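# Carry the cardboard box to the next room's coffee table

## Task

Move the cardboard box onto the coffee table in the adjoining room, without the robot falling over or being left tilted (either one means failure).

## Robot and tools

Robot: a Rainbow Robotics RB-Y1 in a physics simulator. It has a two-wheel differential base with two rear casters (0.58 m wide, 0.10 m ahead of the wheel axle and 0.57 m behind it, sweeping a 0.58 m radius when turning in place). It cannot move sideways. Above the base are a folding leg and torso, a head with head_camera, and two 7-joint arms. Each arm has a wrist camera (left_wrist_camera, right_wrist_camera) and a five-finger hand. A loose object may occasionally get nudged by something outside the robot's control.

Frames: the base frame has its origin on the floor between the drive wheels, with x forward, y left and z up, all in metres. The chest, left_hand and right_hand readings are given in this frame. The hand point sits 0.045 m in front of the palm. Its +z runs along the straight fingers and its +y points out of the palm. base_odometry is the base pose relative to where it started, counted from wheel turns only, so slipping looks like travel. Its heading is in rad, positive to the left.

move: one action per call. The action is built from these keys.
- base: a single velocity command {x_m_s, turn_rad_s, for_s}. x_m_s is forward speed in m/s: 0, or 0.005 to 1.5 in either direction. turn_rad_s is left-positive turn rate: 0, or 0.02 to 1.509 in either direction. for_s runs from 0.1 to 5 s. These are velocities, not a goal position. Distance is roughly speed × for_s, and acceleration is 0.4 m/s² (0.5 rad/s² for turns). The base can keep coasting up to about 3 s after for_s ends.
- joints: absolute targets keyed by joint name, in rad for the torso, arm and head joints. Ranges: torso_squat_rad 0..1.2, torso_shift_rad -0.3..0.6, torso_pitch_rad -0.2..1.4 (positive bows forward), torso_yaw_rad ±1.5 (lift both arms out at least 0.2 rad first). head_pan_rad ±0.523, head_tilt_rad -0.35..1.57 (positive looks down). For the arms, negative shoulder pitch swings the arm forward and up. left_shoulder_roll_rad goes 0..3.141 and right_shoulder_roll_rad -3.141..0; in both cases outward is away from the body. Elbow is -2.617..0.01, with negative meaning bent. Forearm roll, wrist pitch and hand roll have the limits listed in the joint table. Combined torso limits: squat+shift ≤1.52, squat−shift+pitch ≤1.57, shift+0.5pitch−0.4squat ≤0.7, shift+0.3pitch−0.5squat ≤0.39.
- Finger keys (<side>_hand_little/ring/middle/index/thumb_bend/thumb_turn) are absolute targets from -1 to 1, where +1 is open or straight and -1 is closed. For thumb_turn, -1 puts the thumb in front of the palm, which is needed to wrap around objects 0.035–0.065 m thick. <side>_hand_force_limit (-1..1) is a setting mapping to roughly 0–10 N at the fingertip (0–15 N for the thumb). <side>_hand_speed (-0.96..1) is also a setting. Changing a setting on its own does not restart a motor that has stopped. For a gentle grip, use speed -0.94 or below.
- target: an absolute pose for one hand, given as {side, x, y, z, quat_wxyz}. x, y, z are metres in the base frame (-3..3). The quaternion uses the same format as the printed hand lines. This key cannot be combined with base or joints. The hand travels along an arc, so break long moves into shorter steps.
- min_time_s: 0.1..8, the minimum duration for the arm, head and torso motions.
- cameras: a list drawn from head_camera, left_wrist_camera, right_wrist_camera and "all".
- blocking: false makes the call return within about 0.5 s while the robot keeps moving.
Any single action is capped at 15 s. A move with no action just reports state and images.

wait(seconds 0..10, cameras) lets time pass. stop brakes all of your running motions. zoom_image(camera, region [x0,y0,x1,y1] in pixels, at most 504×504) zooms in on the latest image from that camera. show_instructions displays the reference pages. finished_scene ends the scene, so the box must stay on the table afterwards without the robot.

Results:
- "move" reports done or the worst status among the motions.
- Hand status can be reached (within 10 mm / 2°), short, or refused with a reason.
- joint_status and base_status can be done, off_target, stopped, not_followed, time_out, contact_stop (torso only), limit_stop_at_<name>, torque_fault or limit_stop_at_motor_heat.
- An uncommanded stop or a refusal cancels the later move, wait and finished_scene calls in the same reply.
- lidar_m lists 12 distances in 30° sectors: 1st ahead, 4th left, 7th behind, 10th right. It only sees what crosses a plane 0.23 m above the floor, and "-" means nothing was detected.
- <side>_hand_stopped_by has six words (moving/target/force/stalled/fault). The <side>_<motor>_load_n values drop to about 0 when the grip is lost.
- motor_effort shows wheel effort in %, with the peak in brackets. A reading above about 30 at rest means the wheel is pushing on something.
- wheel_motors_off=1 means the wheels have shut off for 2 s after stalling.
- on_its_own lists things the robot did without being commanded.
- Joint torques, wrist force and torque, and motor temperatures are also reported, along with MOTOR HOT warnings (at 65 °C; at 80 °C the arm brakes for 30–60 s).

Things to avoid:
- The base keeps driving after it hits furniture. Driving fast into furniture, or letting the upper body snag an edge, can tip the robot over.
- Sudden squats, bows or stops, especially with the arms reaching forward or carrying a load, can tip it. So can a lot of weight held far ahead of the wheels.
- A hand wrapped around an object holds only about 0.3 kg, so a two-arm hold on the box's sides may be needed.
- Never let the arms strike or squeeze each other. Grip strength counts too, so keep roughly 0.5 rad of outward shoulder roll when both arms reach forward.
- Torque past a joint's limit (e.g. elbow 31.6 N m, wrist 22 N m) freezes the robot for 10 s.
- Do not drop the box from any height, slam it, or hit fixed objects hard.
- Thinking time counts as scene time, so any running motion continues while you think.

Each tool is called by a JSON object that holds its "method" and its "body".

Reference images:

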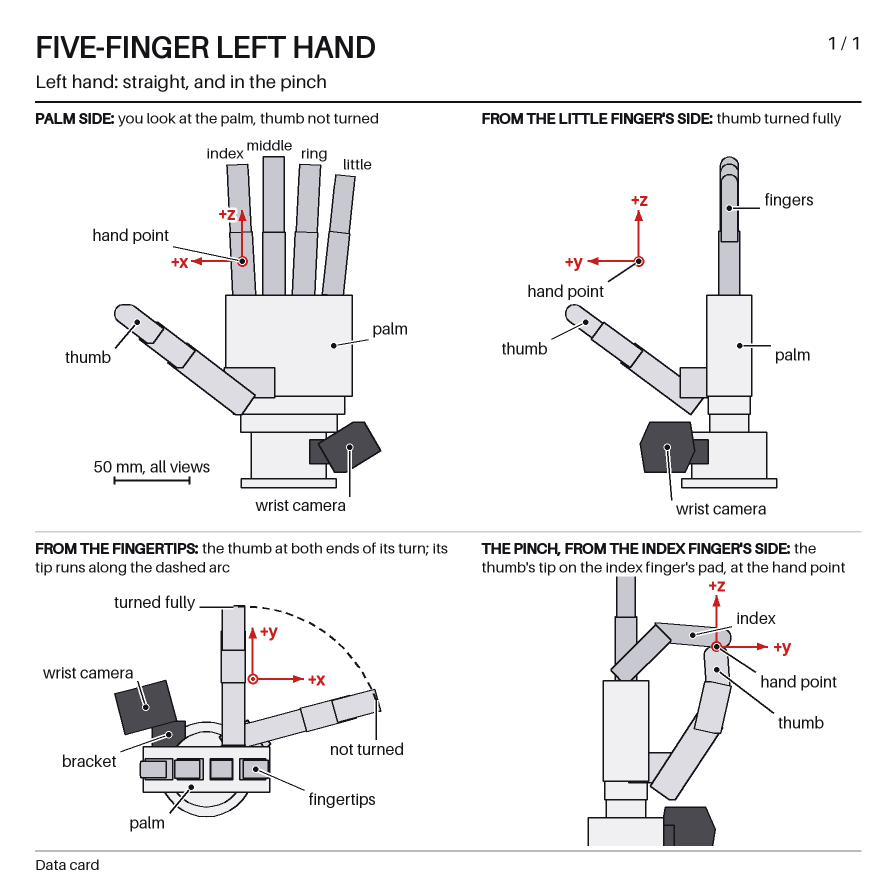

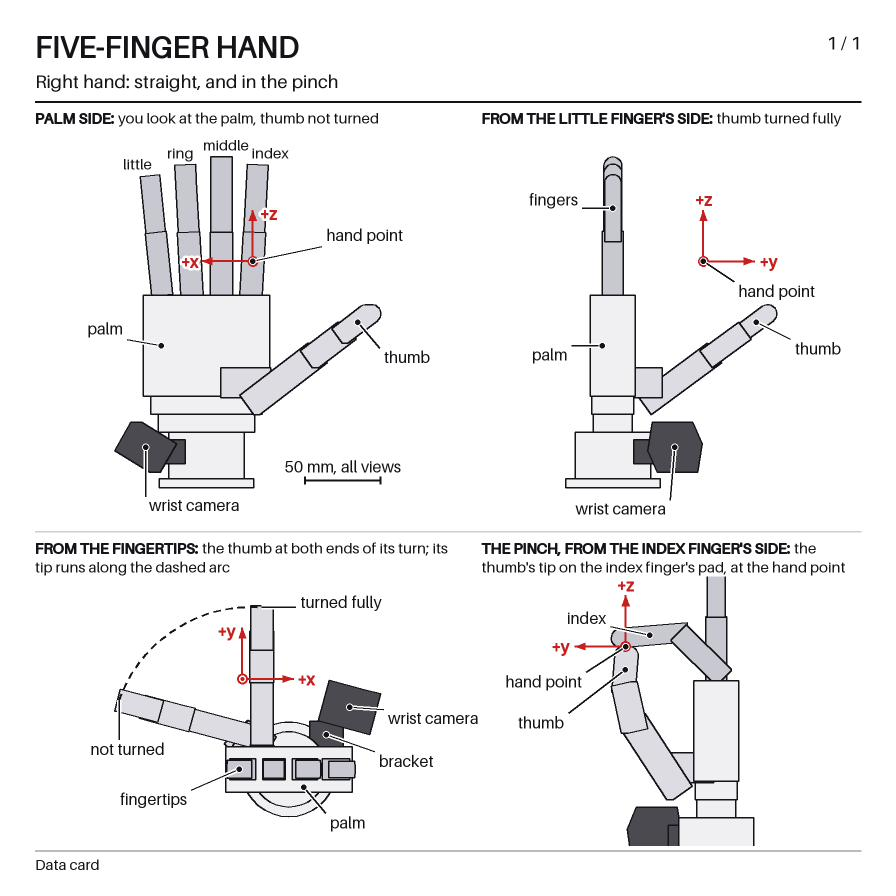

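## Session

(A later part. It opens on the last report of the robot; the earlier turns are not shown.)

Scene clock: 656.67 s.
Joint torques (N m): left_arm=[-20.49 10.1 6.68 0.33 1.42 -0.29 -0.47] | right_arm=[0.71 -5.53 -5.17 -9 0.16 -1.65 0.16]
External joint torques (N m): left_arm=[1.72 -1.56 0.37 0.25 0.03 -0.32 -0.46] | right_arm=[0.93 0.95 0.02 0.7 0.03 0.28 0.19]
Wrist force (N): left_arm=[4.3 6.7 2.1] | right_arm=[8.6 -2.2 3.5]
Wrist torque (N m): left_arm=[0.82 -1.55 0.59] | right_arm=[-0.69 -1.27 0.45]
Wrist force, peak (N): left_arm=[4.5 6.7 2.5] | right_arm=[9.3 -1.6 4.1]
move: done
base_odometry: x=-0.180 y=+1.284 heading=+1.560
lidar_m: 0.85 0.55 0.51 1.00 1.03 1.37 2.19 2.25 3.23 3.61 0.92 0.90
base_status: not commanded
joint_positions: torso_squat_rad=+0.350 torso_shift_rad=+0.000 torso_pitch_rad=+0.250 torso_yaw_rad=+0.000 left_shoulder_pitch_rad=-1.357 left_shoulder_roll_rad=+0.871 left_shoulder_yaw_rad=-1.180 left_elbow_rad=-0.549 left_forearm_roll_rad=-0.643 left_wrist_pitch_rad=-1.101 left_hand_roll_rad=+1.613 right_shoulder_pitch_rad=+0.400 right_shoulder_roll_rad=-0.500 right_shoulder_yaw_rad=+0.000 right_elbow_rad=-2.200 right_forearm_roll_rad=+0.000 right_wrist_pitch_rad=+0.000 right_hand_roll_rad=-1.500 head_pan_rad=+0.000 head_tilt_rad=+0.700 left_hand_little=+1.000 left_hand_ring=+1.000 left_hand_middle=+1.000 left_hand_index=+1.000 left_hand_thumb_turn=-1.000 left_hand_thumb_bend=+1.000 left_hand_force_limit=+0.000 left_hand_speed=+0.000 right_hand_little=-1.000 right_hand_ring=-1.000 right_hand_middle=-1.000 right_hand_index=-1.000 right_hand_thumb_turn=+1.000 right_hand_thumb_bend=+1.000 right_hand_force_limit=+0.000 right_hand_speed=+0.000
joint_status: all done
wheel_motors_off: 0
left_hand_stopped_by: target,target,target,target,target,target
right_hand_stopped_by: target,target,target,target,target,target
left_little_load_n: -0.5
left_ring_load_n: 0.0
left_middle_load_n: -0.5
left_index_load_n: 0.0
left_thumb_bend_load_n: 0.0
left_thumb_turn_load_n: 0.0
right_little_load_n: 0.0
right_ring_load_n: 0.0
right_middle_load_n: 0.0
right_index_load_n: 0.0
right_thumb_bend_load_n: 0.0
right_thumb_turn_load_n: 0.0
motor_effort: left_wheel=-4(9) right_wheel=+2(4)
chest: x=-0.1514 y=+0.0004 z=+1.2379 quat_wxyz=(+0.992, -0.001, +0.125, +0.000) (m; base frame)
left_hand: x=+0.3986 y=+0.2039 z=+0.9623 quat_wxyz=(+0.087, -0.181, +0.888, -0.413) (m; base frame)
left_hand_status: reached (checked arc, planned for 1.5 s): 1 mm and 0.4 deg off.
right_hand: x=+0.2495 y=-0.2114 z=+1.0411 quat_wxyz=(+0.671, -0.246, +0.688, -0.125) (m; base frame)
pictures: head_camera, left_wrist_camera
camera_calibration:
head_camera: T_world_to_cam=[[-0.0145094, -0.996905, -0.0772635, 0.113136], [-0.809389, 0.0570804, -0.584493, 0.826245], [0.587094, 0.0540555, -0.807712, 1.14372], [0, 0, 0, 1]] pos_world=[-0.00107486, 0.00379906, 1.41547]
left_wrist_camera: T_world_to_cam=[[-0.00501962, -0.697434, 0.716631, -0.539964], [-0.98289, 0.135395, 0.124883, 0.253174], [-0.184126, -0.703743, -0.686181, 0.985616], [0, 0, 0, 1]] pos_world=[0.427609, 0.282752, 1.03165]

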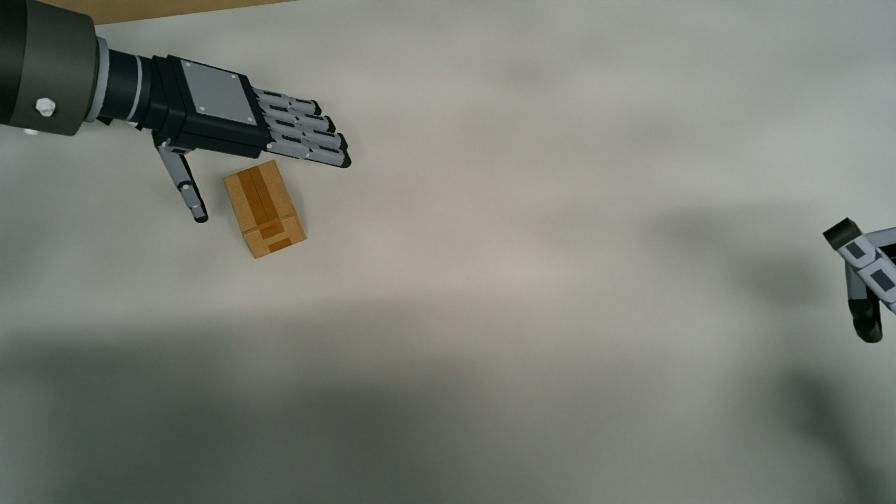

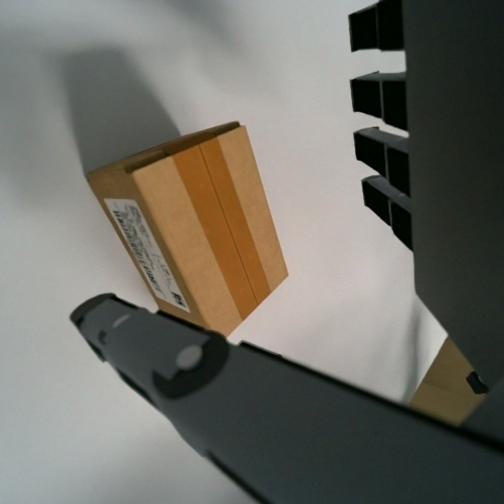

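{"method": "move", "body": {"target": {"side": "left", "x": 0.399, "y": 0.204, "z": 0.946, "quat_wxyz": [0.0842, -0.1807, 0.8882, -0.4141]}, "min_time_s": 1.5}}

{"method": "move", "body": {"joints": {"left_hand_index": 0.5, "left_hand_middle": 0.5, "left_hand_thumb_bend": 0.75, "left_hand_speed": -0.7, "left_hand_force_limit": -0.5}, "cameras": ["head_camera", "left_wrist_camera"]}}

{"method": "zoom_image", "body": {"camera": "head_camera", "region": [140, 80, 380, 320]}}

Scene clock: 676.13 s.
Joint torques (N m): left_arm=[-20.21 9.92 5.97 0.43 1.36 -0.27 -0.48] | right_arm=[0.39 -5.9 -5.13 -9.01 0.26 -1.62 0.15]
External joint torques (N m): left_arm=[2.18 -1.6 0.69 0.37 -0.06 -0.19 -0.47] | right_arm=[0.6 0.58 0.07 0.69 0.13 0.31 0.19]
Wrist force (N): left_arm=[4.3 6.6 2.2] | right_arm=[8.6 -1.0 3.7]
Wrist torque (N m): left_arm=[0.82 -1.54 0.58] | right_arm=[-0.45 -1.29 0.48]
Wrist force, peak (N): left_arm=[4.6 6.7 2.4] | right_arm=[9.3 -1.9 4.2]
move: done
base_odometry: x=-0.180 y=+1.284 heading=+1.560
lidar_m: 0.84 0.55 0.51 1.01 1.04 1.37 2.19 2.25 3.22 3.61 0.91 0.90
base_status: not commanded
joint_positions: torso_squat_rad=+0.350 torso_shift_rad=+0.000 torso_pitch_rad=+0.250 torso_yaw_rad=+0.000 left_shoulder_pitch_rad=-1.352 left_shoulder_roll_rad=+0.800 left_shoulder_yaw_rad=-1.172 left_elbow_rad=-0.422 left_forearm_roll_rad=-0.635 left_wrist_pitch_rad=-1.138 left_hand_roll_rad=+1.549 right_shoulder_pitch_rad=+0.400 right_shoulder_roll_rad=-0.500 right_shoulder_yaw_rad=+0.000 right_elbow_rad=-2.200 right_forearm_roll_rad=+0.000 right_wrist_pitch_rad=+0.000 right_hand_roll_rad=-1.500 head_pan_rad=+0.000 head_tilt_rad=+0.700 left_hand_little=+1.000 left_hand_ring=+1.000 left_hand_middle=+1.000 left_hand_index=+1.000 left_hand_thumb_turn=-1.000 left_hand_thumb_bend=+1.000 left_hand_force_limit=+0.000 left_hand_speed=+0.000 right_hand_little=-1.000 right_hand_ring=-1.000 right_hand_middle=-1.000 right_hand_index=-1.000 right_hand_thumb_turn=+1.000 right_hand_thumb_bend=+1.000 right_hand_force_limit=+0.000 right_hand_speed=+0.000
joint_status: all done
wheel_motors_off: 0
left_hand_stopped_by: target,target,target,target,target,target
right_hand_stopped_by: target,target,target,target,target,target
left_little_load_n: 0.0
left_ring_load_n: 0.0
left_middle_load_n: 0.0
left_index_load_n: 0.0
left_thumb_bend_load_n: 0.0
left_thumb_turn_load_n: 0.0
right_little_load_n: 0.0
right_ring_load_n: 0.0
right_middle_load_n: 0.0
right_index_load_n: 0.0
right_thumb_bend_load_n: 0.0
right_thumb_turn_load_n: 0.0
motor_effort: left_wheel=-6(10) right_wheel=+2(4)
chest: x=-0.1514 y=+0.0004 z=+1.2379 quat_wxyz=(+0.992, -0.001, +0.125, +0.000) (m; base frame)
left_hand: x=+0.3987 y=+0.2039 z=+0.9463 quat_wxyz=(+0.087, -0.181, +0.888, -0.413) (m; base frame)
left_hand_status: reached (checked arc, planned for 1.5 s): 0 mm and 0.4 deg off.
right_hand: x=+0.2495 y=-0.2114 z=+1.0411 quat_wxyz=(+0.671, -0.246, +0.688, -0.125) (m; base frame)
pictures: none

Scene clock: 677.23 s.
Joint torques (N m): left_arm=[-20.58 10.1 6.04 0.23 1.6 -0.34 -0.4] | right_arm=[0.65 -5.56 -5.37 -8.87 0.2 -1.58 0.09]
External joint torques (N m): left_arm=[1.82 -1.43 0.76 0.17 0.19 -0.26 -0.39] | right_arm=[0.87 0.92 -0.18 0.83 0.08 0.35 0.13]
Wrist force (N): left_arm=[3.9 6.8 2.3] | right_arm=[8.6 -1.1 3.9]
Wrist torque (N m): left_arm=[0.81 -1.47 0.54] | right_arm=[-0.49 -1.28 0.51]
Wrist force, peak (N): left_arm=[4.1 7.0 2.3] | right_arm=[9.0 -1.8 4.2]
move: done
base_odometry: x=-0.180 y=+1.284 heading=+1.560
lidar_m: 0.84 0.56 0.52 1.01 1.04 1.35 2.19 2.25 3.21 3.60 0.91 0.90
base_status: not commanded
joint_positions: torso_squat_rad=+0.350 torso_shift_rad=+0.000 torso_pitch_rad=+0.250 torso_yaw_rad=+0.000 left_shoulder_pitch_rad=-1.352 left_shoulder_roll_rad=+0.800 left_shoulder_yaw_rad=-1.172 left_elbow_rad=-0.422 left_forearm_roll_rad=-0.635 left_wrist_pitch_rad=-1.138 left_hand_roll_rad=+1.549 right_shoulder_pitch_rad=+0.400 right_shoulder_roll_rad=-0.500 right_shoulder_yaw_rad=+0.000 right_elbow_rad=-2.200 right_forearm_roll_rad=+0.000 right_wrist_pitch_rad=+0.000 right_hand_roll_rad=-1.500 head_pan_rad=+0.000 head_tilt_rad=+0.700 left_hand_little=+1.000 left_hand_ring=+1.000 left_hand_middle=+0.500 left_hand_index=+0.500 left_hand_thumb_turn=-1.000 left_hand_thumb_bend=+0.750 left_hand_force_limit=-0.500 left_hand_speed=-0.700 right_hand_little=-1.000 right_hand_ring=-1.000 right_hand_middle=-1.000 right_hand_index=-1.000 right_hand_thumb_turn=+1.000 right_hand_thumb_bend=+1.000 right_hand_force_limit=+0.000 right_hand_speed=+0.000
joint_status: all done
wheel_motors_off: 0
left_hand_stopped_by: target,target,target,target,target,target
right_hand_stopped_by: target,target,target,target,target,target
left_little_load_n: 0.0
left_ring_load_n: 0.0
left_middle_load_n: 0.0
left_index_load_n: 0.0
left_thumb_bend_load_n: 0.0
left_thumb_turn_load_n: 0.0
right_little_load_n: 0.0
right_ring_load_n: 0.0
right_middle_load_n: 0.0
right_index_load_n: 0.0
right_thumb_bend_load_n: 0.0
right_thumb_turn_load_n: 0.0
motor_effort: left_wheel=-10(10) right_wheel=+2(4)
chest: x=-0.1514 y=+0.0004 z=+1.2379 quat_wxyz=(+0.992, -0.001, +0.125, +0.000) (m; base frame)
left_hand: x=+0.3987 y=+0.2039 z=+0.9463 quat_wxyz=(+0.087, -0.181, +0.888, -0.413) (m; base frame)
right_hand: x=+0.2495 y=-0.2114 z=+1.0411 quat_wxyz=(+0.671, -0.246, +0.688, -0.125) (m; base frame)
pictures: head_camera, left_wrist_camera
camera_calibration:
head_camera: T_world_to_cam=[[-0.0145094, -0.996905, -0.0772635, 0.113136], [-0.809389, 0.0570804, -0.584493, 0.826245], [0.587094, 0.0540555, -0.807712, 1.14372], [0, 0, 0, 1]] pos_world=[-0.00107486, 0.00379906, 1.41547]
left_wrist_camera: T_world_to_cam=[[-0.00511096, -0.697524, 0.716544, -0.528415], [-0.982848, 0.135598, 0.124989, 0.255173], [-0.184345, -0.703615, -0.686253, 0.974872], [0, 0, 0, 1]] pos_world=[0.427809, 0.282752, 1.01575]

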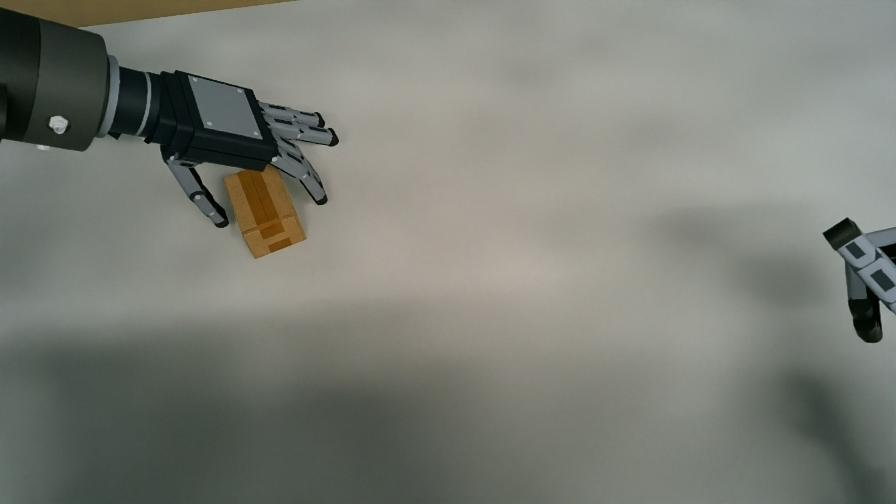

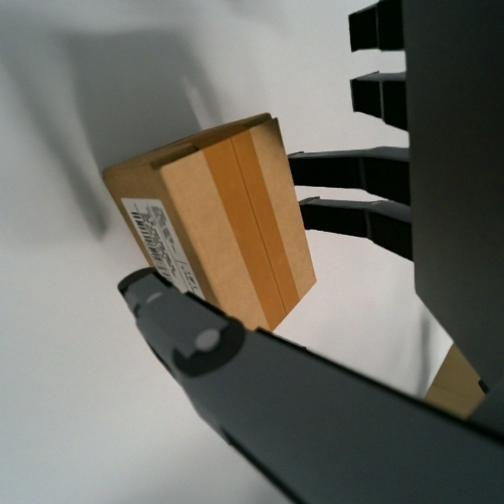

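Scaled by 2.100 from the camera's 896x504 image, which has a finer 1280x720 frame.

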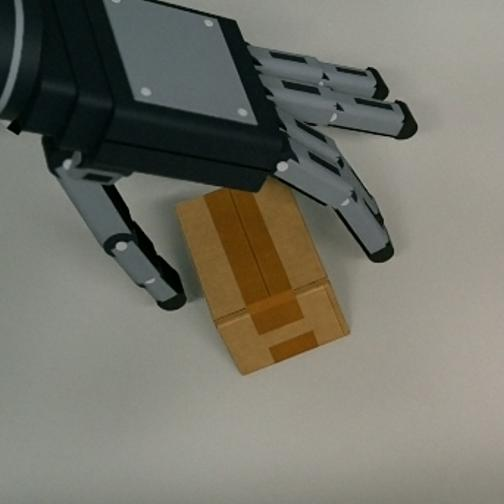

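{"method": "move", "body": {"target": {"side": "left", "x": 0.4045, "y": 0.205, "z": 0.946, "quat_wxyz": [0.0842, -0.1807, 0.8882, -0.4141]}, "min_time_s": 1.0}}

{"method": "move", "body": {"joints": {"left_hand_index": -0.6, "left_hand_middle": -0.6, "left_hand_thumb_bend": -0.5, "left_hand_speed": -0.94, "left_hand_force_limit": -0.5}, "cameras": ["head_camera", "left_wrist_camera"]}}

{"method": "zoom_image", "body": {"camera": "head_camera", "region": [140, 80, 380, 320]}}

Scene clock: 695.37 s.
Joint torques (N m): left_arm=[-23.86 9.99 4.6 0.29 1.47 -0.49 -0.44] | right_arm=[0.62 -5.59 -5.02 -9.01 0.21 -1.57 0.05]
External joint torques (N m): left_arm=[-1.13 -1.27 0.43 0.19 0.03 -0.36 -0.44] | right_arm=[0.83 0.89 0.17 0.69 0.09 0.36 0.09]
Wrist force (N): left_arm=[3.9 6.7 2.5] | right_arm=[8.8 -2.0 3.9]
Wrist torque (N m): left_arm=[0.82 -1.45 0.57] | right_arm=[-0.67 -1.32 0.45]
Wrist force, peak (N): left_arm=[4.4 6.8 2.5] | right_arm=[9.1 -2.1 4.4]
move: done
base_odometry: x=-0.180 y=+1.284 heading=+1.560
lidar_m: 0.85 0.55 0.51 1.01 1.04 1.36 2.19 2.25 3.23 3.61 0.91 0.90
base_status: not commanded
joint_positions: torso_squat_rad=+0.350 torso_shift_rad=+0.000 torso_pitch_rad=+0.250 torso_yaw_rad=+0.000 left_shoulder_pitch_rad=-1.380 left_shoulder_roll_rad=+0.738 left_shoulder_yaw_rad=-1.169 left_elbow_rad=-0.284 left_forearm_roll_rad=-0.633 left_wrist_pitch_rad=-1.186 left_hand_roll_rad=+1.506 right_shoulder_pitch_rad=+0.400 right_shoulder_roll_rad=-0.500 right_shoulder_yaw_rad=+0.000 right_elbow_rad=-2.200 right_forearm_roll_rad=+0.000 right_wrist_pitch_rad=+0.000 right_hand_roll_rad=-1.500 head_pan_rad=+0.000 head_tilt_rad=+0.700 left_hand_little=+1.000 left_hand_ring=+1.000 left_hand_middle=+0.500 left_hand_index=+0.500 left_hand_thumb_turn=-1.000 left_hand_thumb_bend=+0.750 left_hand_force_limit=-0.500 left_hand_speed=-0.700 right_hand_little=-1.000 right_hand_ring=-1.000 right_hand_middle=-1.000 right_hand_index=-1.000 right_hand_thumb_turn=+1.000 right_hand_thumb_bend=+1.000 right_hand_force_limit=+0.000 right_hand_speed=+0.000
joint_status: all done
wheel_motors_off: 0
left_hand_stopped_by: target,target,target,target,target,target
right_hand_stopped_by: target,target,target,target,target,target
left_little_load_n: 0.0
left_ring_load_n: -0.5
left_middle_load_n: 0.0
left_index_load_n: -0.5
left_thumb_bend_load_n: 0.0
left_thumb_turn_load_n: 0.0
right_little_load_n: 0.5
right_ring_load_n: 0.0
right_middle_load_n: 0.0
right_index_load_n: 0.0
right_thumb_bend_load_n: 0.0
right_thumb_turn_load_n: 0.0
motor_effort: left_wheel=-6(8) right_wheel=+3(4)
chest: x=-0.1514 y=+0.0004 z=+1.2379 quat_wxyz=(+0.992, -0.001, +0.125, +0.000) (m; base frame)
left_hand: x=+0.4038 y=+0.2050 z=+0.9460 quat_wxyz=(+0.092, -0.183, +0.888, -0.412) (m; base frame)
left_hand_status: reached (checked arc, planned for 1.0 s): 1 mm and 0.9 deg off.
right_hand: x=+0.2495 y=-0.2114 z=+1.0411 quat_wxyz=(+0.671, -0.246, +0.688, -0.125) (m; base frame)
pictures: none

Scene clock: 700.60 s.
Joint torques (N m): left_arm=[-23.69 10.22 4.89 0.38 1.36 -0.34 -0.4] | right_arm=[0.64 -5.54 -5.23 -9.03 0.22 -1.47 0.1]
External joint torques (N m): left_arm=[-0.96 -1.04 0.73 0.27 -0.08 -0.21 -0.39] | right_arm=[0.85 0.94 -0.04 0.67 0.09 0.45 0.14]
Wrist force (N): left_arm=[4.4 6.5 2.5] | right_arm=[7.9 -1.4 3.8]
Wrist torque (N m): left_arm=[0.75 -1.54 0.58] | right_arm=[-0.54 -1.13 0.41]
Wrist force, peak (N): left_arm=[4.3 7.0 3.1] | right_arm=[9.0 -2.0 4.4]
move: off_target
base_odometry: x=-0.180 y=+1.284 heading=+1.560
lidar_m: 0.85 0.56 0.51 1.01 1.04 1.37 2.20 2.25 3.23 3.61 0.91 0.91
base_status: not commanded
joint_positions: torso_squat_rad=+0.350 torso_shift_rad=+0.000 torso_pitch_rad=+0.250 torso_yaw_rad=+0.000 left_shoulder_pitch_rad=-1.380 left_shoulder_roll_rad=+0.738 left_shoulder_yaw_rad=-1.169 left_elbow_rad=-0.284 left_forearm_roll_rad=-0.633 left_wrist_pitch_rad=-1.186 left_hand_roll_rad=+1.506 right_shoulder_pitch_rad=+0.400 right_shoulder_roll_rad=-0.500 right_shoulder_yaw_rad=+0.000 right_elbow_rad=-2.200 right_forearm_roll_rad=+0.000 right_wrist_pitch_rad=+0.000 right_hand_roll_rad=-1.500 head_pan_rad=+0.000 head_tilt_rad=+0.700 left_hand_little=+1.000 left_hand_ring=+1.000 left_hand_middle=+0.208 left_hand_index=+0.197 left_hand_thumb_turn=-1.000 left_hand_thumb_bend=+0.599 left_hand_force_limit=-0.500 left_hand_speed=-0.940 right_hand_little=-1.000 right_hand_ring=-1.000 right_hand_middle=-1.000 right_hand_index=-1.000 right_hand_thumb_turn=+1.000 right_hand_thumb_bend=+1.000 right_hand_force_limit=+0.000 right_hand_speed=+0.000
joint_status: left_hand_middle off_target (ended at +0.208, target -0.600); left_hand_index off_target (ended at +0.197, target -0.600); left_hand_thumb_bend off_target (ended at +0.599, target -0.500); the others done
wheel_motors_off: 0
left_hand_stopped_by: target,target,force,force,force,target
right_hand_stopped_by: target,target,target,target,target,target
left_little_load_n: 0.0
left_ring_load_n: 0.0
left_middle_load_n: 2.5
left_index_load_n: 3.0
left_thumb_bend_load_n: 4.5
left_thumb_turn_load_n: -1.0
right_little_load_n: 0.0
right_ring_load_n: 0.0
right_middle_load_n: 0.0
right_index_load_n: 0.0
right_thumb_bend_load_n: 0.0
right_thumb_turn_load_n: 0.0
motor_effort: left_wheel=-4(11) right_wheel=+4(4)
chest: x=-0.1514 y=+0.0004 z=+1.2379 quat_wxyz=(+0.992, -0.001, +0.125, +0.000) (m; base frame)
left_hand: x=+0.4038 y=+0.2050 z=+0.9460 quat_wxyz=(+0.092, -0.183, +0.888, -0.412) (m; base frame)
right_hand: x=+0.2495 y=-0.2114 z=+1.0411 quat_wxyz=(+0.671, -0.246, +0.688, -0.125) (m; base frame)
pictures: head_camera, left_wrist_camera
camera_calibration:
head_camera: T_world_to_cam=[[-0.0145094, -0.996905, -0.0772635, 0.113136], [-0.809389, 0.0570804, -0.584493, 0.826245], [0.587094, 0.0540555, -0.807712, 1.14372], [0, 0, 0, 1]] pos_world=[-0.00107486, 0.00379906, 1.41547]
left_wrist_camera: T_world_to_cam=[[-0.00530605, -0.700574, 0.71356, -0.523911], [-0.984509, 0.128717, 0.119054, 0.267785], [-0.175254, -0.701874, -0.690405, 0.976245], [0, 0, 0, 1]] pos_world=[0.431947, 0.283694, 1.01597]

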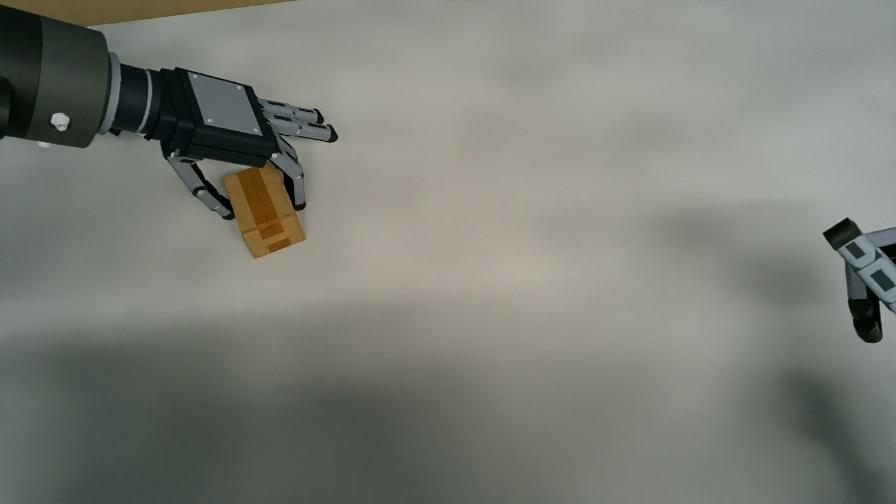

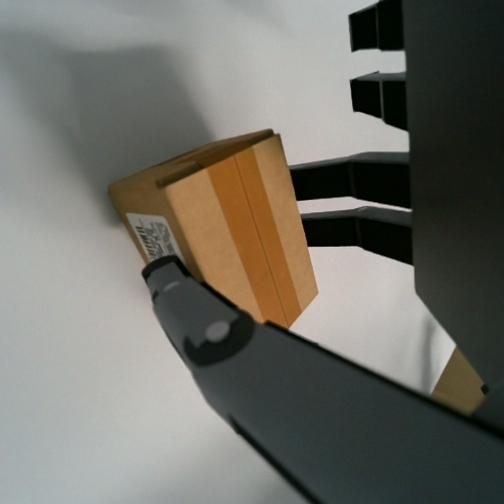

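Scaled by 2.100 from the camera's 896x504 image, which has a finer 1280x720 frame.

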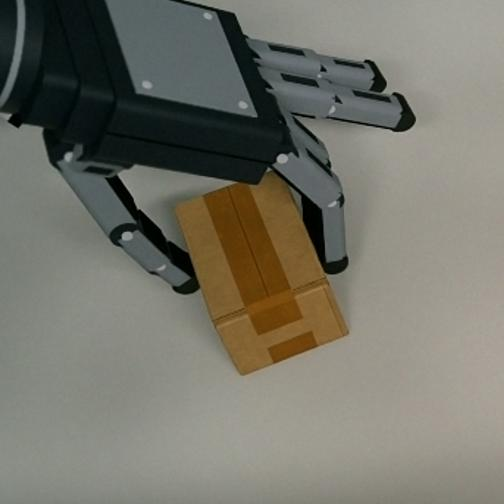

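{"method": "move", "body": {"joints": {"left_hand_index": -0.7, "left_hand_middle": -0.7, "left_hand_thumb_bend": -0.6, "left_hand_speed": -0.94, "left_hand_force_limit": -0.1}}}

{"method": "move", "body": {"target": {"side": "left", "x": 0.4, "y": 0.205, "z": 0.985, "quat_wxyz": [0.0842, -0.1807, 0.8882, -0.4141]}, "min_time_s": 2.5, "cameras": ["head_camera", "left_wrist_camera"]}}

{"method": "zoom_image", "body": {"camera": "head_camera", "region": [140, 40, 380, 280]}}

Scene clock: 706.67 s.
Joint torques (N m): left_arm=[-23.75 10.34 4.49 0.33 1.49 -0.33 -0.33] | right_arm=[0.81 -5.55 -5.12 -9 0.16 -1.65 0.11]
External joint torques (N m): left_arm=[-1.02 -0.92 0.33 0.23 0.05 -0.19 -0.32] | right_arm=[1.03 0.93 0.08 0.7 0.03 0.28 0.15]
Wrist force (N): left_arm=[3.8 5.9 2.1] | right_arm=[8.7 -1.6 3.6]
Wrist torque (N m): left_arm=[0.74 -1.43 0.56] | right_arm=[-0.53 -1.28 0.48]
Wrist force, peak (N): left_arm=[4.2 7.3 2.6] | right_arm=[9.1 -2.0 4.3]
move: off_target
base_odometry: x=-0.180 y=+1.284 heading=+1.560
lidar_m: 0.84 0.56 0.52 1.01 1.04 1.37 2.20 2.23 3.24 3.62 0.90 0.91
base_status: not commanded
joint_positions: torso_squat_rad=+0.350 torso_shift_rad=+0.000 torso_pitch_rad=+0.250 torso_yaw_rad=+0.000 left_shoulder_pitch_rad=-1.380 left_shoulder_roll_rad=+0.738 left_shoulder_yaw_rad=-1.169 left_elbow_rad=-0.284 left_forearm_roll_rad=-0.633 left_wrist_pitch_rad=-1.186 left_hand_roll_rad=+1.506 right_shoulder_pitch_rad=+0.400 right_shoulder_roll_rad=-0.500 right_shoulder_yaw_rad=+0.000 right_elbow_rad=-2.200 right_forearm_roll_rad=+0.000 right_wrist_pitch_rad=+0.000 right_hand_roll_rad=-1.500 head_pan_rad=+0.000 head_tilt_rad=+0.700 left_hand_little=+1.000 left_hand_ring=+1.000 left_hand_middle=+0.198 left_hand_index=+0.187 left_hand_thumb_turn=-1.000 left_hand_thumb_bend=+0.599 left_hand_force_limit=-0.100 left_hand_speed=-0.940 right_hand_little=-1.000 right_hand_ring=-1.000 right_hand_middle=-1.000 right_hand_index=-1.000 right_hand_thumb_turn=+1.000 right_hand_thumb_bend=+1.000 right_hand_force_limit=+0.000 right_hand_speed=+0.000
joint_status: left_hand_middle off_target (ended at +0.198, target -0.700); left_hand_index off_target (ended at +0.187, target -0.700); left_hand_thumb_bend off_target (ended at +0.599, target -0.600); the others done
wheel_motors_off: 0
left_hand_stopped_by: target,target,force,force,force,target
right_hand_stopped_by: target,target,target,target,target,target
left_little_load_n: 0.0
left_ring_load_n: 0.0
left_middle_load_n: 5.0
left_index_load_n: 4.0
left_thumb_bend_load_n: 7.5
left_thumb_turn_load_n: -0.5
right_little_load_n: 0.0
right_ring_load_n: 0.0
right_middle_load_n: 0.0
right_index_load_n: 0.0
right_thumb_bend_load_n: 0.0
right_thumb_turn_load_n: 0.0
motor_effort: left_wheel=-4(8) right_wheel=+2(3)
chest: x=-0.1514 y=+0.0004 z=+1.2379 quat_wxyz=(+0.992, -0.001, +0.125, +0.000) (m; base frame)
left_hand: x=+0.4038 y=+0.2050 z=+0.9460 quat_wxyz=(+0.092, -0.183, +0.888, -0.412) (m; base frame)
right_hand: x=+0.2495 y=-0.2114 z=+1.0411 quat_wxyz=(+0.671, -0.246, +0.688, -0.125) (m; base frame)
pictures: none

Scene clock: 709.50 s.
Joint torques (N m): left_arm=[-23.86 11.96 3.58 -0.35 1.06 0.23 0.12] | right_arm=[0.62 -5.61 -5.21 -9.12 0.16 -1.54 0.08]
External joint torques (N m): left_arm=[-1.35 0.5 -2.39 -0.51 -0.37 0.21 0.12] | right_arm=[0.84 0.87 -0.01 0.58 0.04 0.39 0.12]
Wrist force (N): left_arm=[4.0 6.8 2.5] | right_arm=[8.3 -2.2 3.7]
Wrist torque (N m): left_arm=[0.79 -1.50 0.70] | right_arm=[-0.66 -1.22 0.41]
Wrist force, peak (N): left_arm=[4.3 7.4 3.0] | right_arm=[9.2 -1.4 4.1]
move: done
base_odometry: x=-0.180 y=+1.284 heading=+1.560
lidar_m: 0.85 0.55 0.51 1.01 1.05 1.38 2.20 2.23 3.22 3.62 0.91 0.89
base_status: not commanded
joint_positions: torso_squat_rad=+0.350 torso_shift_rad=+0.000 torso_pitch_rad=+0.250 torso_yaw_rad=+0.000 left_shoulder_pitch_rad=-1.406 left_shoulder_roll_rad=+0.868 left_shoulder_yaw_rad=-1.183 left_elbow_rad=-0.499 left_forearm_roll_rad=-0.647 left_wrist_pitch_rad=-1.172 left_hand_roll_rad=+1.634 right_shoulder_pitch_rad=+0.400 right_shoulder_roll_rad=-0.500 right_shoulder_yaw_rad=+0.000 right_elbow_rad=-2.200 right_forearm_roll_rad=+0.000 right_wrist_pitch_rad=+0.000 right_hand_roll_rad=-1.500 head_pan_rad=+0.000 head_tilt_rad=+0.700 left_hand_little=+1.000 left_hand_ring=+1.000 left_hand_middle=+0.198 left_hand_index=+0.187 left_hand_thumb_turn=-1.000 left_hand_thumb_bend=+0.599 left_hand_force_limit=-0.100 left_hand_speed=-0.940 right_hand_little=-1.000 right_hand_ring=-1.000 right_hand_middle=-1.000 right_hand_index=-1.000 right_hand_thumb_turn=+1.000 right_hand_thumb_bend=+1.000 right_hand_force_limit=+0.000 right_hand_speed=+0.000
joint_status: all done
wheel_motors_off: 0
left_hand_stopped_by: target,target,force,force,force,target
right_hand_stopped_by: target,target,target,target,target,target
left_little_load_n: 0.0
left_ring_load_n: -0.5
left_middle_load_n: 5.0
left_index_load_n: 4.0
left_thumb_bend_load_n: 8.0
left_thumb_turn_load_n: -0.5
right_little_load_n: 0.0
right_ring_load_n: 0.0
right_middle_load_n: -0.5
right_index_load_n: 0.0
right_thumb_bend_load_n: 0.0
right_thumb_turn_load_n: 0.0
motor_effort: left_wheel=-9(11) right_wheel=+1(4)
chest: x=-0.1514 y=+0.0004 z=+1.2379 quat_wxyz=(+0.992, -0.001, +0.125, +0.000) (m; base frame)
left_hand: x=+0.3999 y=+0.2048 z=+0.9850 quat_wxyz=(+0.078, -0.179, +0.888, -0.416) (m; base frame)
left_hand_status: reached (checked arc, planned for 2.5 s): 0 mm and 0.8 deg off.
right_hand: x=+0.2495 y=-0.2114 z=+1.0411 quat_wxyz=(+0.671, -0.246, +0.688, -0.125) (m; base frame)
pictures: head_camera, left_wrist_camera
camera_calibration:
head_camera: T_world_to_cam=[[-0.0145094, -0.996905, -0.0772635, 0.113136], [-0.809389, 0.0570804, -0.584493, 0.826245], [0.587094, 0.0540555, -0.807712, 1.14372], [0, 0, 0, 1]] pos_world=[-0.00107486, 0.00379906, 1.41547]
left_wrist_camera: T_world_to_cam=[[-0.00351819, -0.691747, 0.722132, -0.562744], [-0.979443, 0.148032, 0.137031, 0.235616], [-0.201689, -0.706805, -0.678048, 1.00173], [0, 0, 0, 1]] pos_world=[0.430832, 0.283875, 1.05331]

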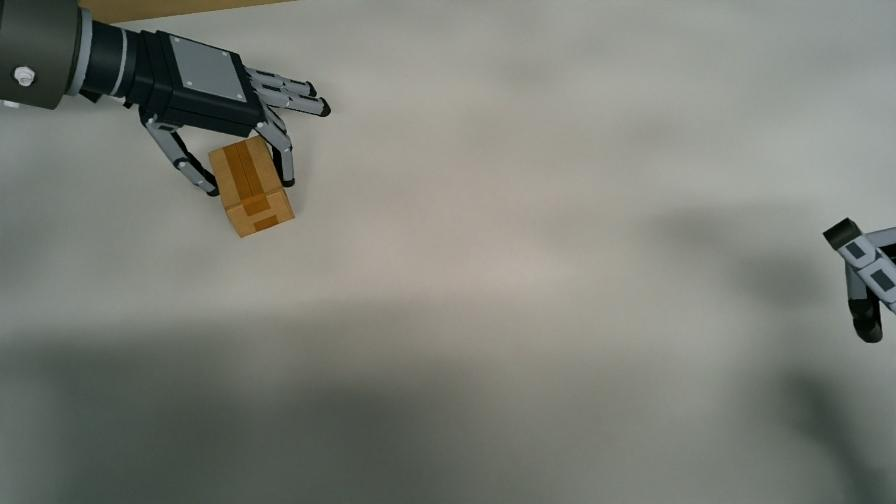

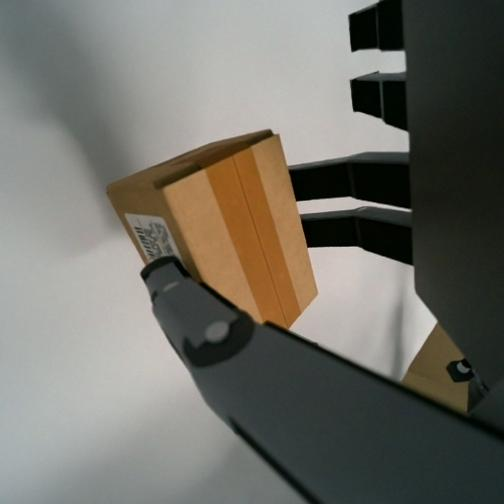

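Scaled by 2.100 from the camera's 896x504 image, which has a finer 1280x720 frame.

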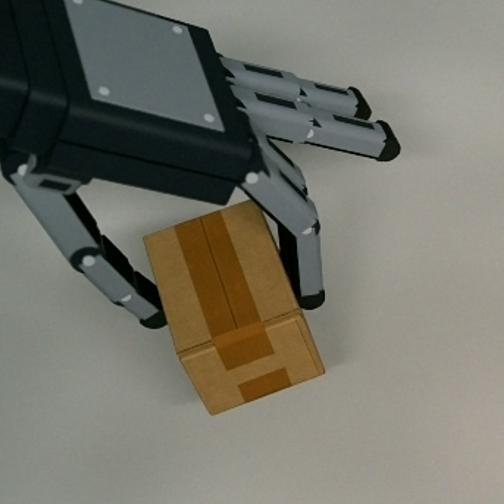

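{"method": "move", "body": {"target": {"side": "left", "x": 0.39, "y": 0.21, "z": 1.05, "quat_wxyz": [0.0842, -0.1807, 0.8882, -0.4141]}, "min_time_s": 2}}

{"method": "move", "body": {"base": {"x_m_s": -0.3, "for_s": 3.0}, "cameras": ["head_camera"]}}

{"method": "move", "body": {"joints": {"torso_pitch_rad": 0.0}, "min_time_s": 2}}

{"method": "move", "body": {"target": {"side": "left", "x": 0.32, "y": 0.2, "z": 1.0, "quat_wxyz": [0.2987, -0.641, 0.641, -0.2987]}, "min_time_s": 3, "cameras": ["head_camera", "left_wrist_camera"]}}

Scene clock: 739.10 s.
Joint torques (N m): left_arm=[-22.71 11.14 5.39 -0.34 0.97 0.36 0.11] | right_arm=[0.65 -5.58 -5.07 -9.04 0.2 -1.61 0.07]
External joint torques (N m): left_arm=[-1.26 -0.14 -3.01 -0.82 -0.38 0.04 0.11] | right_arm=[0.87 0.9 0.12 0.66 0.08 0.32 0.11]
Wrist force (N): left_arm=[4.0 6.9 2.8] | right_arm=[8.2 -1.5 4.2]
Wrist torque (N m): left_arm=[0.75 -1.47 0.68] | right_arm=[-0.58 -1.20 0.43]
Wrist force, peak (N): left_arm=[4.4 7.2 2.7] | right_arm=[9.3 -2.0 4.3]
move: done
base_odometry: x=-0.180 y=+1.284 heading=+1.560
lidar_m: 0.84 0.56 0.51 1.01 1.04 1.37 2.19 2.24 3.24 3.61 0.90 0.90
base_status: not commanded
joint_positions: torso_squat_rad=+0.350 torso_shift_rad=+0.000 torso_pitch_rad=+0.250 torso_yaw_rad=+0.000 left_shoulder_pitch_rad=-1.459 left_shoulder_roll_rad=+1.081 left_shoulder_yaw_rad=-1.191 left_elbow_rad=-0.824 left_forearm_roll_rad=-0.670 left_wrist_pitch_rad=-1.121 left_hand_roll_rad=+1.823 right_shoulder_pitch_rad=+0.400 right_shoulder_roll_rad=-0.500 right_shoulder_yaw_rad=+0.000 right_elbow_rad=-2.200 right_forearm_roll_rad=+0.000 right_wrist_pitch_rad=+0.000 right_hand_roll_rad=-1.500 head_pan_rad=+0.000 head_tilt_rad=+0.700 left_hand_little=+1.000 left_hand_ring=+1.000 left_hand_middle=+0.198 left_hand_index=+0.187 left_hand_thumb_turn=-1.000 left_hand_thumb_bend=+0.599 left_hand_force_limit=-0.100 left_hand_speed=-0.940 right_hand_little=-1.000 right_hand_ring=-1.000 right_hand_middle=-1.000 right_hand_index=-1.000 right_hand_thumb_turn=+1.000 right_hand_thumb_bend=+1.000 right_hand_force_limit=+0.000 right_hand_speed=+0.000
joint_status: all done
wheel_motors_off: 0
left_hand_stopped_by: target,target,force,force,force,target
right_hand_stopped_by: target,target,target,target,target,target
left_little_load_n: 0.0
left_ring_load_n: 0.0
left_middle_load_n: 5.0
left_index_load_n: 4.0
left_thumb_bend_load_n: 8.0
left_thumb_turn_load_n: -0.5
right_little_load_n: 0.0
right_ring_load_n: 0.0
right_middle_load_n: 0.0
right_index_load_n: 0.0
right_thumb_bend_load_n: 0.0
right_thumb_turn_load_n: 0.0
motor_effort: left_wheel=-4(11) right_wheel=+2(4)
chest: x=-0.1514 y=+0.0004 z=+1.2379 quat_wxyz=(+0.992, -0.001, +0.125, +0.000) (m; base frame)
left_hand: x=+0.3896 y=+0.2096 z=+1.0502 quat_wxyz=(+0.080, -0.179, +0.888, -0.416) (m; base frame)
left_hand_status: reached (checked arc, planned for 2.0 s): 1 mm and 0.5 deg off.
right_hand: x=+0.2495 y=-0.2114 z=+1.0411 quat_wxyz=(+0.671, -0.246, +0.688, -0.125) (m; base frame)
pictures: none

Scene clock: 743.43 s.
Joint torques (N m): left_arm=[-22.22 10.82 5.95 0.25 0.99 0.25 0] | right_arm=[0.5 -5.52 -5.16 -8.89 0.17 -1.54 0.12]
External joint torques (N m): left_arm=[-0.77 -0.46 -2.46 -0.24 -0.36 -0.08 0.01] | right_arm=[0.72 0.96 0.04 0.81 0.05 0.39 0.16]
Wrist force (N): left_arm=[4.1 7.1 2.4] | right_arm=[9.4 -1.6 3.5]
Wrist torque (N m): left_arm=[0.83 -1.52 0.69] | right_arm=[-0.59 -1.36 0.50]
Wrist force, peak (N): left_arm=[4.3 7.4 2.9] | right_arm=[9.1 -1.9 4.3]
move: done
base_odometry: x=-0.190 y=+0.384 heading=+1.559
lidar_m: 1.75 1.28 1.02 0.96 0.98 1.30 1.29 1.33 1.75 3.66 2.67 1.57
base_status: done (sent for 3 of 3 s)
joint_positions: torso_squat_rad=+0.350 torso_shift_rad=+0.000 torso_pitch_rad=+0.250 torso_yaw_rad=+0.000 left_shoulder_pitch_rad=-1.459 left_shoulder_roll_rad=+1.082 left_shoulder_yaw_rad=-1.192 left_elbow_rad=-0.824 left_forearm_roll_rad=-0.670 left_wrist_pitch_rad=-1.121 left_hand_roll_rad=+1.823 right_shoulder_pitch_rad=+0.400 right_shoulder_roll_rad=-0.500 right_shoulder_yaw_rad=+0.000 right_elbow_rad=-2.200 right_forearm_roll_rad=+0.000 right_wrist_pitch_rad=+0.000 right_hand_roll_rad=-1.500 head_pan_rad=+0.000 head_tilt_rad=+0.700 left_hand_little=+1.000 left_hand_ring=+1.000 left_hand_middle=+0.198 left_hand_index=+0.187 left_hand_thumb_turn=-1.000 left_hand_thumb_bend=+0.599 left_hand_force_limit=-0.100 left_hand_speed=-0.940 right_hand_little=-1.000 right_hand_ring=-1.000 right_hand_middle=-1.000 right_hand_index=-1.000 right_hand_thumb_turn=+1.000 right_hand_thumb_bend=+1.000 right_hand_force_limit=+0.000 right_hand_speed=+0.000
joint_status: not commanded
wheel_motors_off: 0
left_hand_stopped_by: target,target,force,force,force,target
right_hand_stopped_by: target,target,target,target,target,target
left_little_load_n: 0.0
left_ring_load_n: 0.0
left_middle_load_n: 5.0
left_index_load_n: 4.0
left_thumb_bend_load_n: 8.0
left_thumb_turn_load_n: -0.5
right_little_load_n: 0.0
right_ring_load_n: 0.0
right_middle_load_n: 0.0
right_index_load_n: 0.0
right_thumb_bend_load_n: 0.0
right_thumb_turn_load_n: 0.0
motor_effort: left_wheel=-9(30) right_wheel=+9(33)
chest: x=-0.1515 y=+0.0004 z=+1.2379 quat_wxyz=(+0.992, -0.001, +0.125, +0.000) (m; base frame)
left_hand: x=+0.3896 y=+0.2097 z=+1.0504 quat_wxyz=(+0.080, -0.179, +0.888, -0.415) (m; base frame)
right_hand: x=+0.2494 y=-0.2114 z=+1.0412 quat_wxyz=(+0.671, -0.246, +0.688, -0.125) (m; base frame)
pictures: head_camera
camera_calibration:
head_camera: T_world_to_cam=[[-0.0144944, -0.996905, -0.0772639, 0.113135], [-0.809307, 0.057076, -0.584606, 0.826324], [0.587207, 0.0540567, -0.80763, 1.14366], [0, 0, 0, 1]] pos_world=[-0.00117469, 0.00379905, 1.41547]

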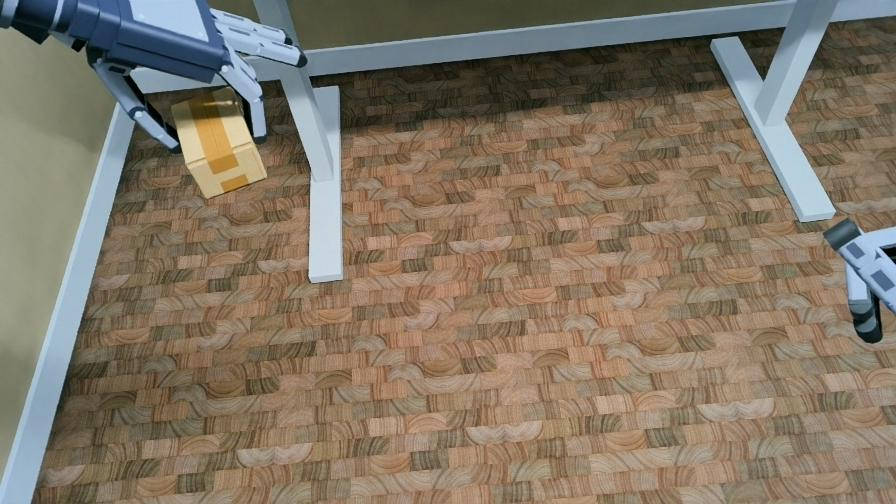

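Scene clock: 745.73 s.
Joint torques (N m): left_arm=[-22.41 8.37 6.31 0.24 0.96 0.69 0.07] | right_arm=[-4.1 -6.02 -5.38 -9 0.21 -1.51 0.13]
External joint torques (N m): left_arm=[-0.12 -0.75 -2.24 -0.53 -0.35 -0.12 0.09] | right_arm=[0.5 0.92 0.07 0.69 0.09 0.34 0.17]
Wrist force (N): left_arm=[5.6 7.0 2.0] | right_arm=[8.1 -1.8 2.2]
Wrist torque (N m): left_arm=[0.81 -1.62 0.75] | right_arm=[-0.52 -1.15 0.47]
Wrist force, peak (N): left_arm=[5.7 7.3 2.3] | right_arm=[9.0 -1.8 4.0]
move: done
base_odometry: x=-0.190 y=+0.384 heading=+1.559
lidar_m: 1.75 1.29 1.01 0.96 0.99 1.30 1.30 1.33 1.74 3.66 2.66 1.55
base_status: not commanded
joint_positions: torso_squat_rad=+0.350 torso_shift_rad=+0.000 torso_pitch_rad=+0.000 torso_yaw_rad=+0.000 left_shoulder_pitch_rad=-1.459 left_shoulder_roll_rad=+1.082 left_shoulder_yaw_rad=-1.192 left_elbow_rad=-0.824 left_forearm_roll_rad=-0.670 left_wrist_pitch_rad=-1.121 left_hand_roll_rad=+1.823 right_shoulder_pitch_rad=+0.400 right_shoulder_roll_rad=-0.500 right_shoulder_yaw_rad=+0.000 right_elbow_rad=-2.200 right_forearm_roll_rad=+0.000 right_wrist_pitch_rad=+0.000 right_hand_roll_rad=-1.500 head_pan_rad=+0.000 head_tilt_rad=+0.700 left_hand_little=+1.000 left_hand_ring=+1.000 left_hand_middle=+0.198 left_hand_index=+0.187 left_hand_thumb_turn=-1.000 left_hand_thumb_bend=+0.599 left_hand_force_limit=-0.100 left_hand_speed=-0.940 right_hand_little=-1.000 right_hand_ring=-1.000 right_hand_middle=-1.000 right_hand_index=-1.000 right_hand_thumb_turn=+1.000 right_hand_thumb_bend=+1.000 right_hand_force_limit=+0.000 right_hand_speed=+0.000
joint_status: all done
wheel_motors_off: 0
left_hand_stopped_by: target,target,force,force,force,target
right_hand_stopped_by: target,target,target,target,target,target
left_little_load_n: 0.0
left_ring_load_n: 0.0
left_middle_load_n: 5.0
left_index_load_n: 4.0
left_thumb_bend_load_n: 8.0
left_thumb_turn_load_n: -0.5
right_little_load_n: 0.0
right_ring_load_n: 0.0
right_middle_load_n: 0.0
right_index_load_n: 0.0
right_thumb_bend_load_n: 0.0
right_thumb_turn_load_n: 0.0
motor_effort: left_wheel=-11(13) right_wheel=+11(11)
chest: x=-0.2280 y=+0.0004 z=+1.2475 quat_wxyz=(+1.000, -0.001, +0.000, +0.000) (m; base frame)
left_hand: x=+0.3426 y=+0.2097 z=+1.1996 quat_wxyz=(+0.190, -0.126, +0.871, -0.435) (m; base frame)
right_hand: x=+0.2091 y=-0.2113 z=+1.1560 quat_wxyz=(+0.752, -0.229, +0.599, -0.155) (m; base frame)
pictures: none

Scene clock: 749.07 s.
Joint torques (N m): left_arm=[-21.51 5.34 5.5 2.72 -0.78 0.39 0.15] | right_arm=[-4.12 -5.98 -5.62 -9.08 0.18 -1.48 0.02]
External joint torques (N m): left_arm=[-1.54 -1.28 -2.82 -0.68 0.06 -0.13 0.15] | right_arm=[0.48 0.96 -0.17 0.6 0.06 0.37 0.06]
Wrist force (N): left_arm=[4.2 6.7 2.9] | right_arm=[8.2 -1.4 2.7]
Wrist torque (N m): left_arm=[0.76 -1.50 0.69] | right_arm=[-0.49 -1.18 0.46]
Wrist force, peak (N): left_arm=[5.1 8.3 1.1] | right_arm=[9.0 -2.1 2.8]
move: done
base_odometry: x=-0.190 y=+0.385 heading=+1.559
lidar_m: 1.75 1.28 1.01 0.95 0.98 1.28 1.29 1.33 1.74 3.67 2.66 1.55
base_status: not commanded
joint_positions: torso_squat_rad=+0.350 torso_shift_rad=+0.000 torso_pitch_rad=+0.000 torso_yaw_rad=+0.000 left_shoulder_pitch_rad=-1.687 left_shoulder_roll_rad=+1.045 left_shoulder_yaw_rad=-2.094 left_elbow_rad=-1.755 left_forearm_roll_rad=+0.486 left_wrist_pitch_rad=+0.663 left_hand_roll_rad=+1.948 right_shoulder_pitch_rad=+0.400 right_shoulder_roll_rad=-0.500 right_shoulder_yaw_rad=+0.000 right_elbow_rad=-2.200 right_forearm_roll_rad=+0.000 right_wrist_pitch_rad=+0.000 right_hand_roll_rad=-1.500 head_pan_rad=+0.000 head_tilt_rad=+0.700 left_hand_little=+1.000 left_hand_ring=+1.000 left_hand_middle=+0.198 left_hand_index=+0.187 left_hand_thumb_turn=-1.000 left_hand_thumb_bend=+0.599 left_hand_force_limit=-0.100 left_hand_speed=-0.940 right_hand_little=-1.000 right_hand_ring=-1.000 right_hand_middle=-1.000 right_hand_index=-1.000 right_hand_thumb_turn=+1.000 right_hand_thumb_bend=+1.000 right_hand_force_limit=+0.000 right_hand_speed=+0.000
joint_status: all done
wheel_motors_off: 0
left_hand_stopped_by: target,target,force,force,force,target
right_hand_stopped_by: target,target,target,target,target,target
left_little_load_n: 0.0
left_ring_load_n: 0.0
left_middle_load_n: 5.0
left_index_load_n: 4.0
left_thumb_bend_load_n: 8.0
left_thumb_turn_load_n: -0.5
right_little_load_n: 0.0
right_ring_load_n: 0.0
right_middle_load_n: 0.0
right_index_load_n: 0.0
right_thumb_bend_load_n: 0.0
right_thumb_turn_load_n: 0.0
motor_effort: left_wheel=-9(14) right_wheel=+9(11)
chest: x=-0.2280 y=+0.0004 z=+1.2475 quat_wxyz=(+1.000, -0.001, +0.000, +0.000) (m; base frame)
left_hand: x=+0.3197 y=+0.1997 z=+1.0001 quat_wxyz=(+0.299, -0.640, +0.640, -0.301) (m; base frame)
left_hand_status: reached (checked arc, planned for 3.0 s): 0 mm and 0.3 deg off.
right_hand: x=+0.2091 y=-0.2113 z=+1.1560 quat_wxyz=(+0.752, -0.229, +0.599, -0.155) (m; base frame)
pictures: head_camera, left_wrist_camera
camera_calibration:
head_camera: T_world_to_cam=[[0.00506067, -0.996905, -0.0784497, 0.118714], [-0.639585, 0.0570793, -0.766598, 1.03578], [0.768703, 0.0540548, -0.637317, 1.02537], [0, 0, 0, 1]] pos_world=[-0.126335, 0.00379906, 1.45683]
left_wrist_camera: T_world_to_cam=[[0.635749, -0.274595, 0.721402, -0.864459], [-0.513042, -0.848597, 0.129117, 0.213607], [0.576725, -0.452196, -0.680373, 0.694909], [0, 0, 0, 1]] pos_world=[0.258397, 0.258125, 1.06884]

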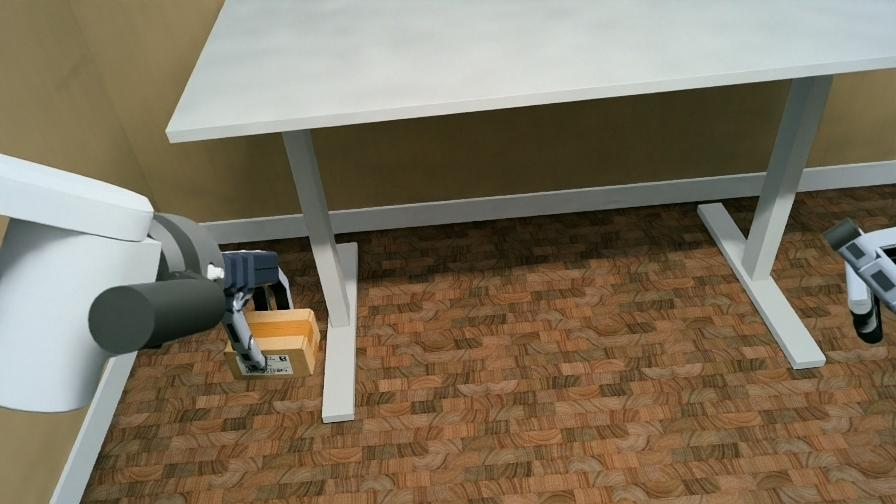

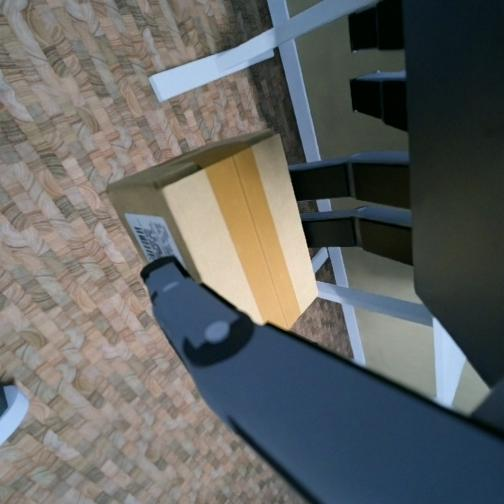

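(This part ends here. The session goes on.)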